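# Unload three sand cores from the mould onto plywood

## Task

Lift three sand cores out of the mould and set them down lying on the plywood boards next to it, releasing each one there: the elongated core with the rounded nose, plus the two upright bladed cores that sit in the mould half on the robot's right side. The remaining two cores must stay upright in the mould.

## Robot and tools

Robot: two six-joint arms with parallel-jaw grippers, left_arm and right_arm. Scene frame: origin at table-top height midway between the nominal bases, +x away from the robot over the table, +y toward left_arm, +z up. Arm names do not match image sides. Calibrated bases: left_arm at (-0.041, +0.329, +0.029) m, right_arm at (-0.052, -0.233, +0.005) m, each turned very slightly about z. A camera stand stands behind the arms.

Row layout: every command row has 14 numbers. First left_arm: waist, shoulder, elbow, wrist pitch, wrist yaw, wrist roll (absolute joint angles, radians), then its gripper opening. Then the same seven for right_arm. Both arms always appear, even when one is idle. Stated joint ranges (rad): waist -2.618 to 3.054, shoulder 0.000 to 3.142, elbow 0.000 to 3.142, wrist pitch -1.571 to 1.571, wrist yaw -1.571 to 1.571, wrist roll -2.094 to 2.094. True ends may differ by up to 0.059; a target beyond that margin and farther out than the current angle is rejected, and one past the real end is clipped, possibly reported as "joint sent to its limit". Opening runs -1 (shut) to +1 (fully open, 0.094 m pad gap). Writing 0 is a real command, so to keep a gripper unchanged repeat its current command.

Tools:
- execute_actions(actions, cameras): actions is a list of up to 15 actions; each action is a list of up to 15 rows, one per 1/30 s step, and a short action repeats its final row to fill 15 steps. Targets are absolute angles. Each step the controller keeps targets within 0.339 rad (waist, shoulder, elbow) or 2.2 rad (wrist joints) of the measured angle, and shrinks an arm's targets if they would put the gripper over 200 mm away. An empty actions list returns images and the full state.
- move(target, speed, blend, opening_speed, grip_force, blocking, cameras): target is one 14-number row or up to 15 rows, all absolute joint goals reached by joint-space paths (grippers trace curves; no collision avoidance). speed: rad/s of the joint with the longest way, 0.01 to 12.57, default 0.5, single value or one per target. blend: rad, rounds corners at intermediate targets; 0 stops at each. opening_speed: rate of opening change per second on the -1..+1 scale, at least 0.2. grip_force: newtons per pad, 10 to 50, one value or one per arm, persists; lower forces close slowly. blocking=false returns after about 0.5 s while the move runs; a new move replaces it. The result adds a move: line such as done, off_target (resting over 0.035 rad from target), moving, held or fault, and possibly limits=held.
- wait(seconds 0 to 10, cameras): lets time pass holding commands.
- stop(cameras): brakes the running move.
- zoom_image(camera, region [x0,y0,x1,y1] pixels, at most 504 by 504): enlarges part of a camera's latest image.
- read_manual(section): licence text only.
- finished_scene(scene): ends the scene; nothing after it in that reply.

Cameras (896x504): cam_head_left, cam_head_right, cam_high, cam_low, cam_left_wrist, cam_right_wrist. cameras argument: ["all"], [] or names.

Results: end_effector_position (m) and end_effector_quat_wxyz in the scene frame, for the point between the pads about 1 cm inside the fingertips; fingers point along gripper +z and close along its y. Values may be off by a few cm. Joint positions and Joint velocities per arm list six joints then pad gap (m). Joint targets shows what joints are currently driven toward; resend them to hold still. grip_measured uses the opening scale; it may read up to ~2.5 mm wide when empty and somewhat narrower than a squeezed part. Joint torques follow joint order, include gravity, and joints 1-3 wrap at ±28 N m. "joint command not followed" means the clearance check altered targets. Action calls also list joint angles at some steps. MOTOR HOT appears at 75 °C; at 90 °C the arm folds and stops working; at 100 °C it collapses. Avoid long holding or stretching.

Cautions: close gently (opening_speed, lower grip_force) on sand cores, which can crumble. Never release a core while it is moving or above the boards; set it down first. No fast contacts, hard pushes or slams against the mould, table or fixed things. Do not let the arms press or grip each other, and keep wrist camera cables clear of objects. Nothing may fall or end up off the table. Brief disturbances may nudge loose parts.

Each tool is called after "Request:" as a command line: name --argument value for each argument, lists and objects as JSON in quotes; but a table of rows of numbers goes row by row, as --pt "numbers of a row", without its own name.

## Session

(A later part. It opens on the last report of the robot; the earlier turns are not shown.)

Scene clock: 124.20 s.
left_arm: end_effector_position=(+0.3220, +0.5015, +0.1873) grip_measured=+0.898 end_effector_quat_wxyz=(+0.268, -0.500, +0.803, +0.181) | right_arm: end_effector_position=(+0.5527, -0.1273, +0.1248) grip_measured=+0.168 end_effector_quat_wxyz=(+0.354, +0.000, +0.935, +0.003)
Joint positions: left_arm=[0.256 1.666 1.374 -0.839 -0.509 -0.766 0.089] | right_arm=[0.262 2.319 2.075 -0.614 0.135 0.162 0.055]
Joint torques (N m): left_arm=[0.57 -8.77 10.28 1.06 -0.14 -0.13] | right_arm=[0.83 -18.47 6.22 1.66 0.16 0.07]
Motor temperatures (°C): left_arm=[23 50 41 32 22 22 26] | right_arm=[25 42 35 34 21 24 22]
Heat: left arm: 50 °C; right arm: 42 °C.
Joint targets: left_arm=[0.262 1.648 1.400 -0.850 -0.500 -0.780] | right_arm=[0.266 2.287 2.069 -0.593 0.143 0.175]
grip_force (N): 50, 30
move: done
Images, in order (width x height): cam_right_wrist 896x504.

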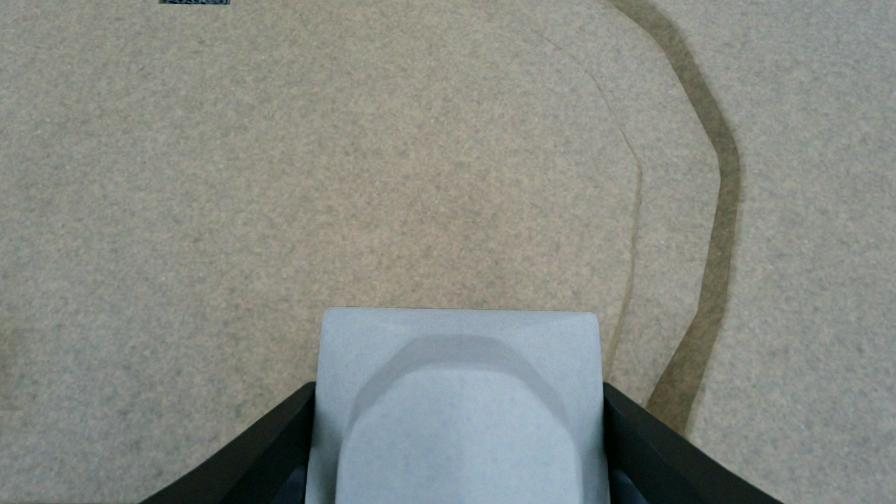

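Request:
move --pt "0.262 1.6482 1.4 -0.85 -0.5 -0.78 0.9 0.266 2.2938 2.16 -0.677 0.143 0.175 -0.1" --pt "0.262 1.6482 1.4 -0.85 -0.5 -0.78 0.9 0.266 2.3354 2.375 -0.85 0.143 0.175 -0.1" --pt "0.262 1.6482 1.4 -0.85 -0.5 -0.78 0.9 0.266 2.0774 2.241 -0.974 0.143 0.175 -0.1" --pt "0.262 1.6482 1.4 -0.85 -0.5 -0.78 0.9 -0.3 1.95 2.2 -1.25 0.05 0.05 -0.1" --pt "0.262 1.6482 1.4 -0.85 -0.5 -0.78 0.9 -0.66 1.8923 1.686 -1.294 0 0 -0.1" --speed '[0.2,0.25,0.35,0.5,0.45]' --blend '[0.03,0.04,0.06,0.15,0]' --cameras '["cam_right_wrist","cam_low","cam_head_right"]'

Scene clock: 138.10 s.
left_arm: end_effector_position=(+0.3220, +0.5015, +0.1873) grip_measured=+0.898 end_effector_quat_wxyz=(+0.268, -0.500, +0.803, +0.181) | right_arm: end_effector_position=(+0.2293, -0.4779, +0.1103) grip_measured=+0.165 end_effector_quat_wxyz=(+0.005, +0.354, +0.935, -0.008)
Joint positions: left_arm=[0.256 1.666 1.374 -0.839 -0.509 -0.766 0.089] | right_arm=[-0.662 1.946 1.682 -1.293 0.011 0.013 0.055]
Joint torques (N m): left_arm=[0.55 -8.81 10.35 1.04 -0.13 -0.12] | right_arm=[0.44 -16.02 6 0.32 -0.15 -0.21]
Motor temperatures (°C): left_arm=[23 51 42 32 22 22 25] | right_arm=[25 48 35 34 21 24 22]
Heat: left arm: 51 °C; right arm: 48 °C.
Joint targets: left_arm=[0.262 1.648 1.400 -0.850 -0.500 -0.780] | right_arm=[-0.660 1.892 1.686 -1.294 0.000 0.000]
grip_force (N): 50, 30
move: off_target (right_arm); right_arm: the shoulder is farthest, 0.054 rad from its target
Images, in order (width x height): cam_head_right 896x504, cam_low 896x504, cam_right_wrist 896x504.

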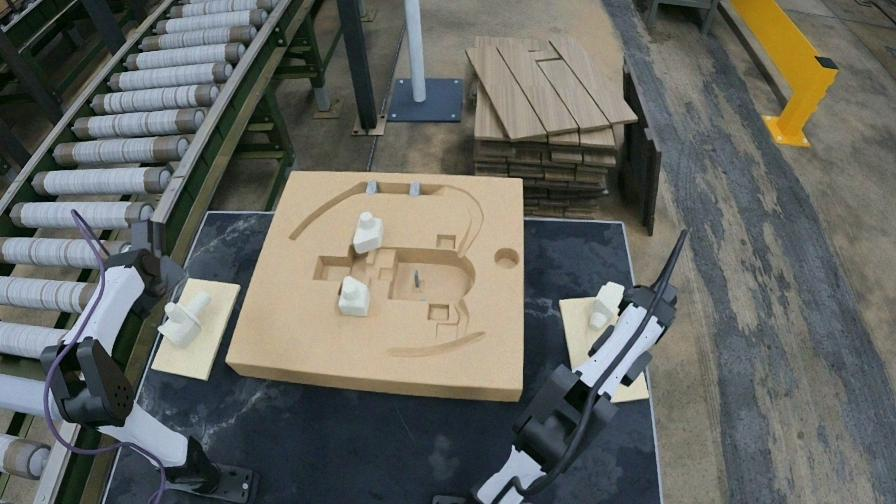

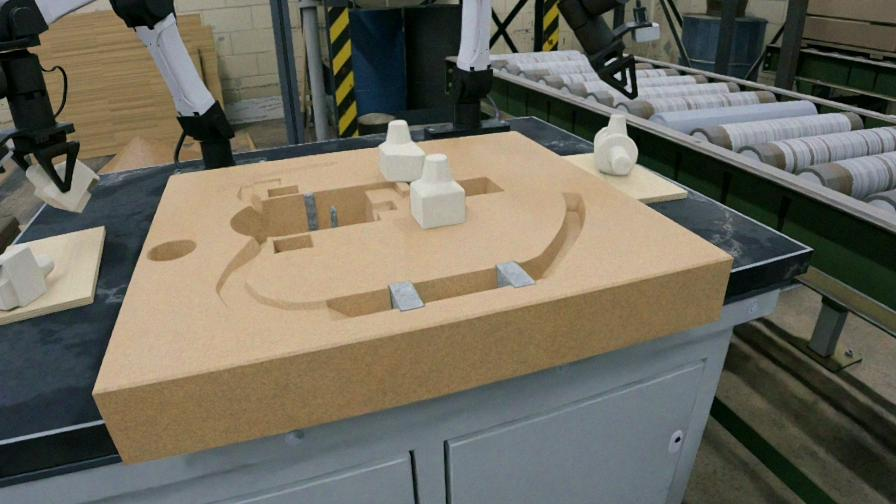

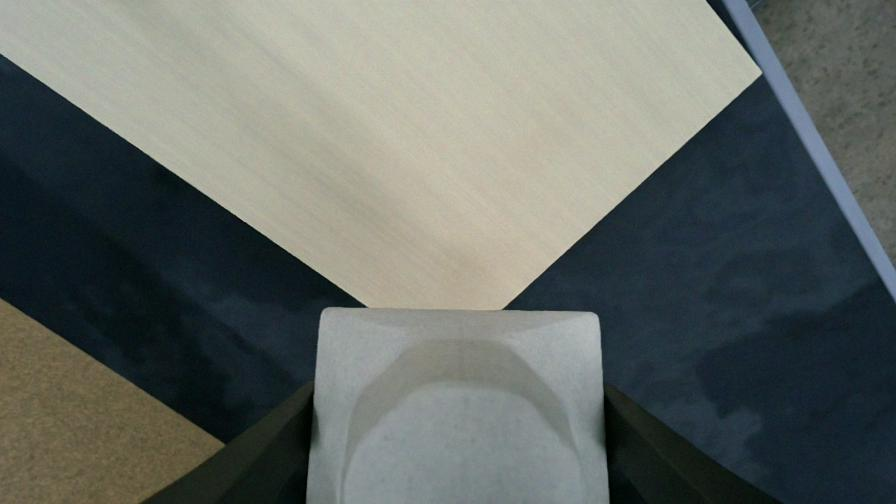

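Request:
move --pt "0.262 1.6482 1.4 -0.85 -0.5 -0.78 0.9 -0.66 2.0398 1.893 -1.353 0 0 -0.1" --pt "0.262 1.6482 1.4 -0.85 -0.5 -0.78 0.9 -0.66 2.2714 1.976 -1.385 0 0 -0.1" --pt "0.262 1.6482 1.4 -0.85 -0.5 -0.78 0.9 -0.66 2.3154 1.898 -1.183 0 0 -0.1" --speed '[0.2,0.15,0.1]' --blend '[0.02,0,0]' --grip_force '[50,12]' --cameras '["cam_right_wrist","cam_low","cam_high"]'

Scene clock: 154.27 s.
left_arm: end_effector_position=(+0.3220, +0.5015, +0.1873) grip_measured=+0.898 end_effector_quat_wxyz=(+0.268, -0.500, +0.803, +0.181) | right_arm: end_effector_position=(+0.2848, -0.5255, +0.0373) grip_measured=+0.170 end_effector_quat_wxyz=(+0.003, +0.352, +0.936, -0.006)
Joint positions: left_arm=[0.256 1.666 1.374 -0.839 -0.509 -0.766 0.089] | right_arm=[-0.662 2.286 1.916 -1.192 0.01 0.008 0.055]
Joint torques (N m): left_arm=[0.55 -8.91 10.3 1.04 -0.16 -0.13] | right_arm=[0.42 -10.74 4.34 0.42 -0.06 -0.14]
Heat: left arm: 51 °C; right arm: 50 °C.
Joint targets: left_arm=[0.262 1.648 1.400 -0.850 -0.500 -0.780] | right_arm=[-0.660 2.315 1.898 -1.183 0.000 0.000]
grip_force (N): 50, 12
move: done
Images, in order (width x height): cam_high 896x504, cam_low 896x504, cam_right_wrist 896x504.

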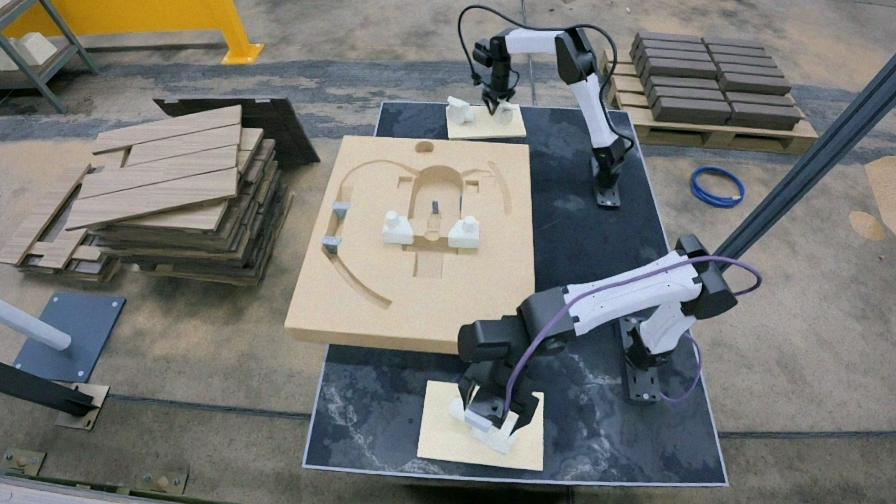

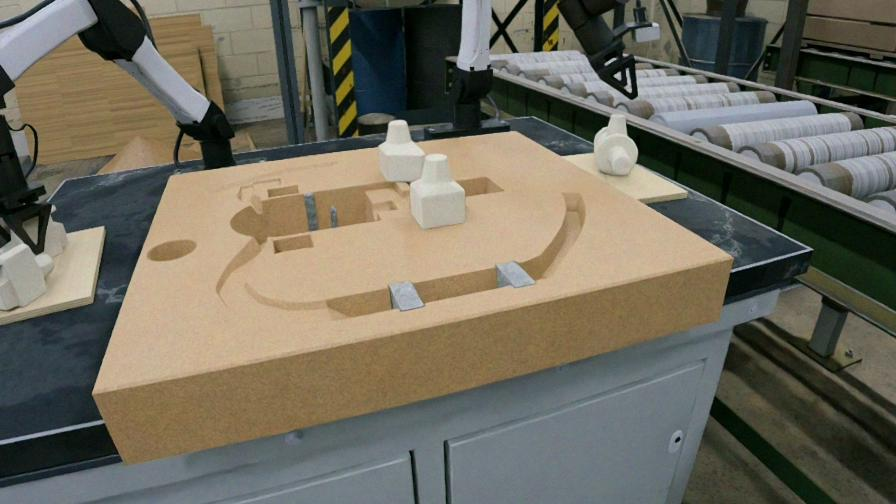

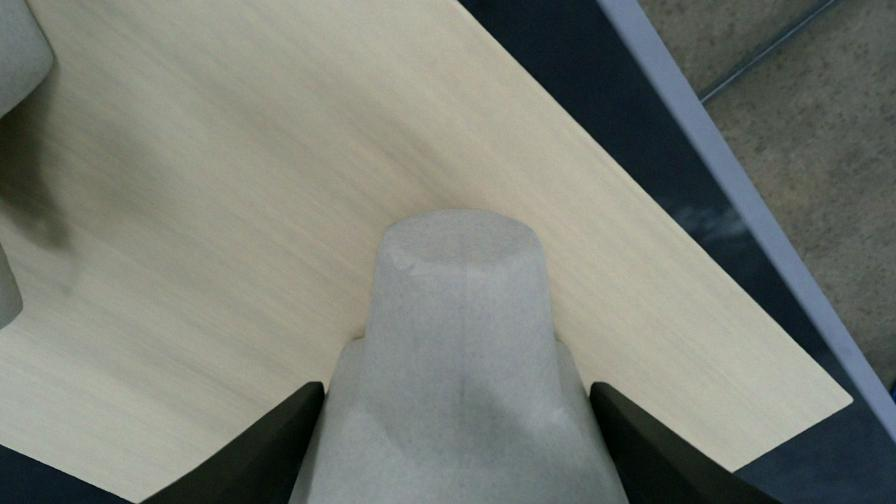

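Request:
move --pt "0.262 1.6482 1.4 -0.85 -0.5 -0.78 0.9 -0.66 2.3154 1.898 -1.183 0 0 0.8" --pt "0.262 1.6482 1.4 -0.85 -0.5 -0.78 0.9 -0.66 2.0398 1.893 -1.353 0 0 0.8" --speed 0.3 --opening_speed 0.5 --cameras '["cam_right_wrist","cam_high","cam_head_right"]'

Scene clock: 161.67 s.
left_arm: end_effector_position=(+0.3220, +0.5015, +0.1873) grip_measured=+0.898 end_effector_quat_wxyz=(+0.268, -0.500, +0.803, +0.181) | right_arm: end_effector_position=(+0.2598, -0.5039, +0.1206) grip_measured=+0.798 end_effector_quat_wxyz=(+0.026, +0.352, +0.936, -0.015)
Joint positions: left_arm=[0.256 1.666 1.374 -0.839 -0.509 -0.766 0.089] | right_arm=[-0.662 2.07 1.9 -1.343 0.01 0.008 0.084]
Joint torques (N m): left_arm=[0.61 -8.81 10.3 1.04 -0.15 -0.11] | right_arm=[0.44 -14.86 5.33 0.38 -0.13 -0.16]
Heat: left arm: 51 °C; right arm: 50 °C.
Joint targets: left_arm=[0.262 1.648 1.400 -0.850 -0.500 -0.780] | right_arm=[-0.660 2.040 1.893 -1.353 0.000 0.000]
grip_force (N): 50, 12
move: done
Images, in order (width x height): cam_head_right 896x504, cam_high 896x504, cam_right_wrist 896x504.

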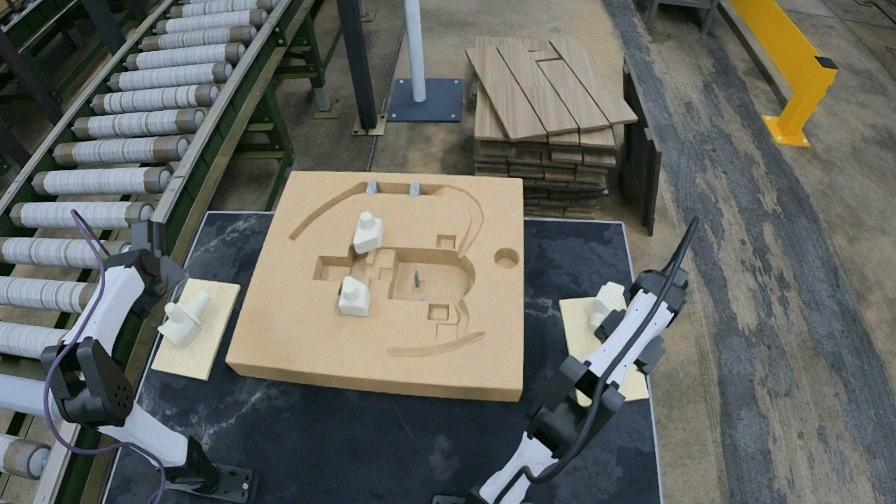

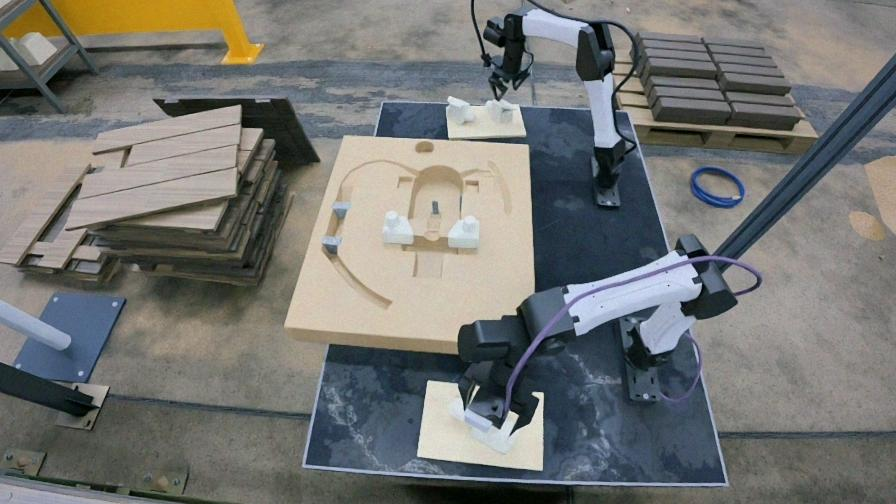

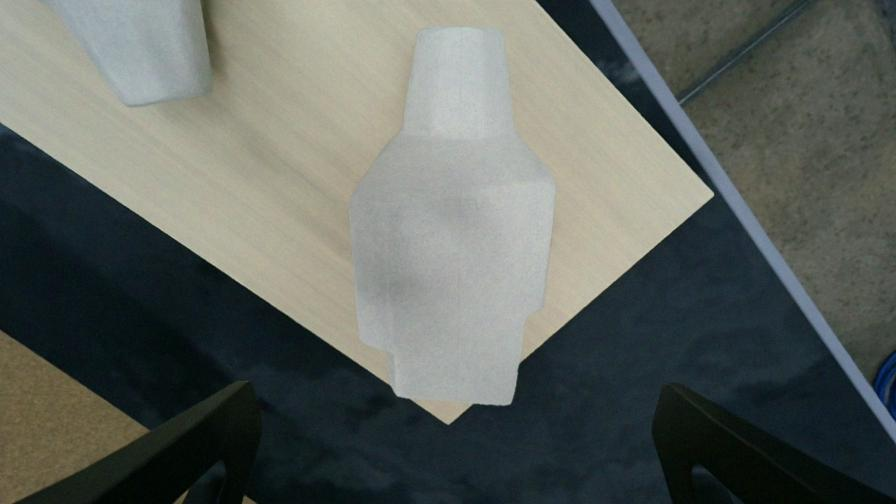

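Request:
finished_scene --scene 2

The scene is finished: the task was done.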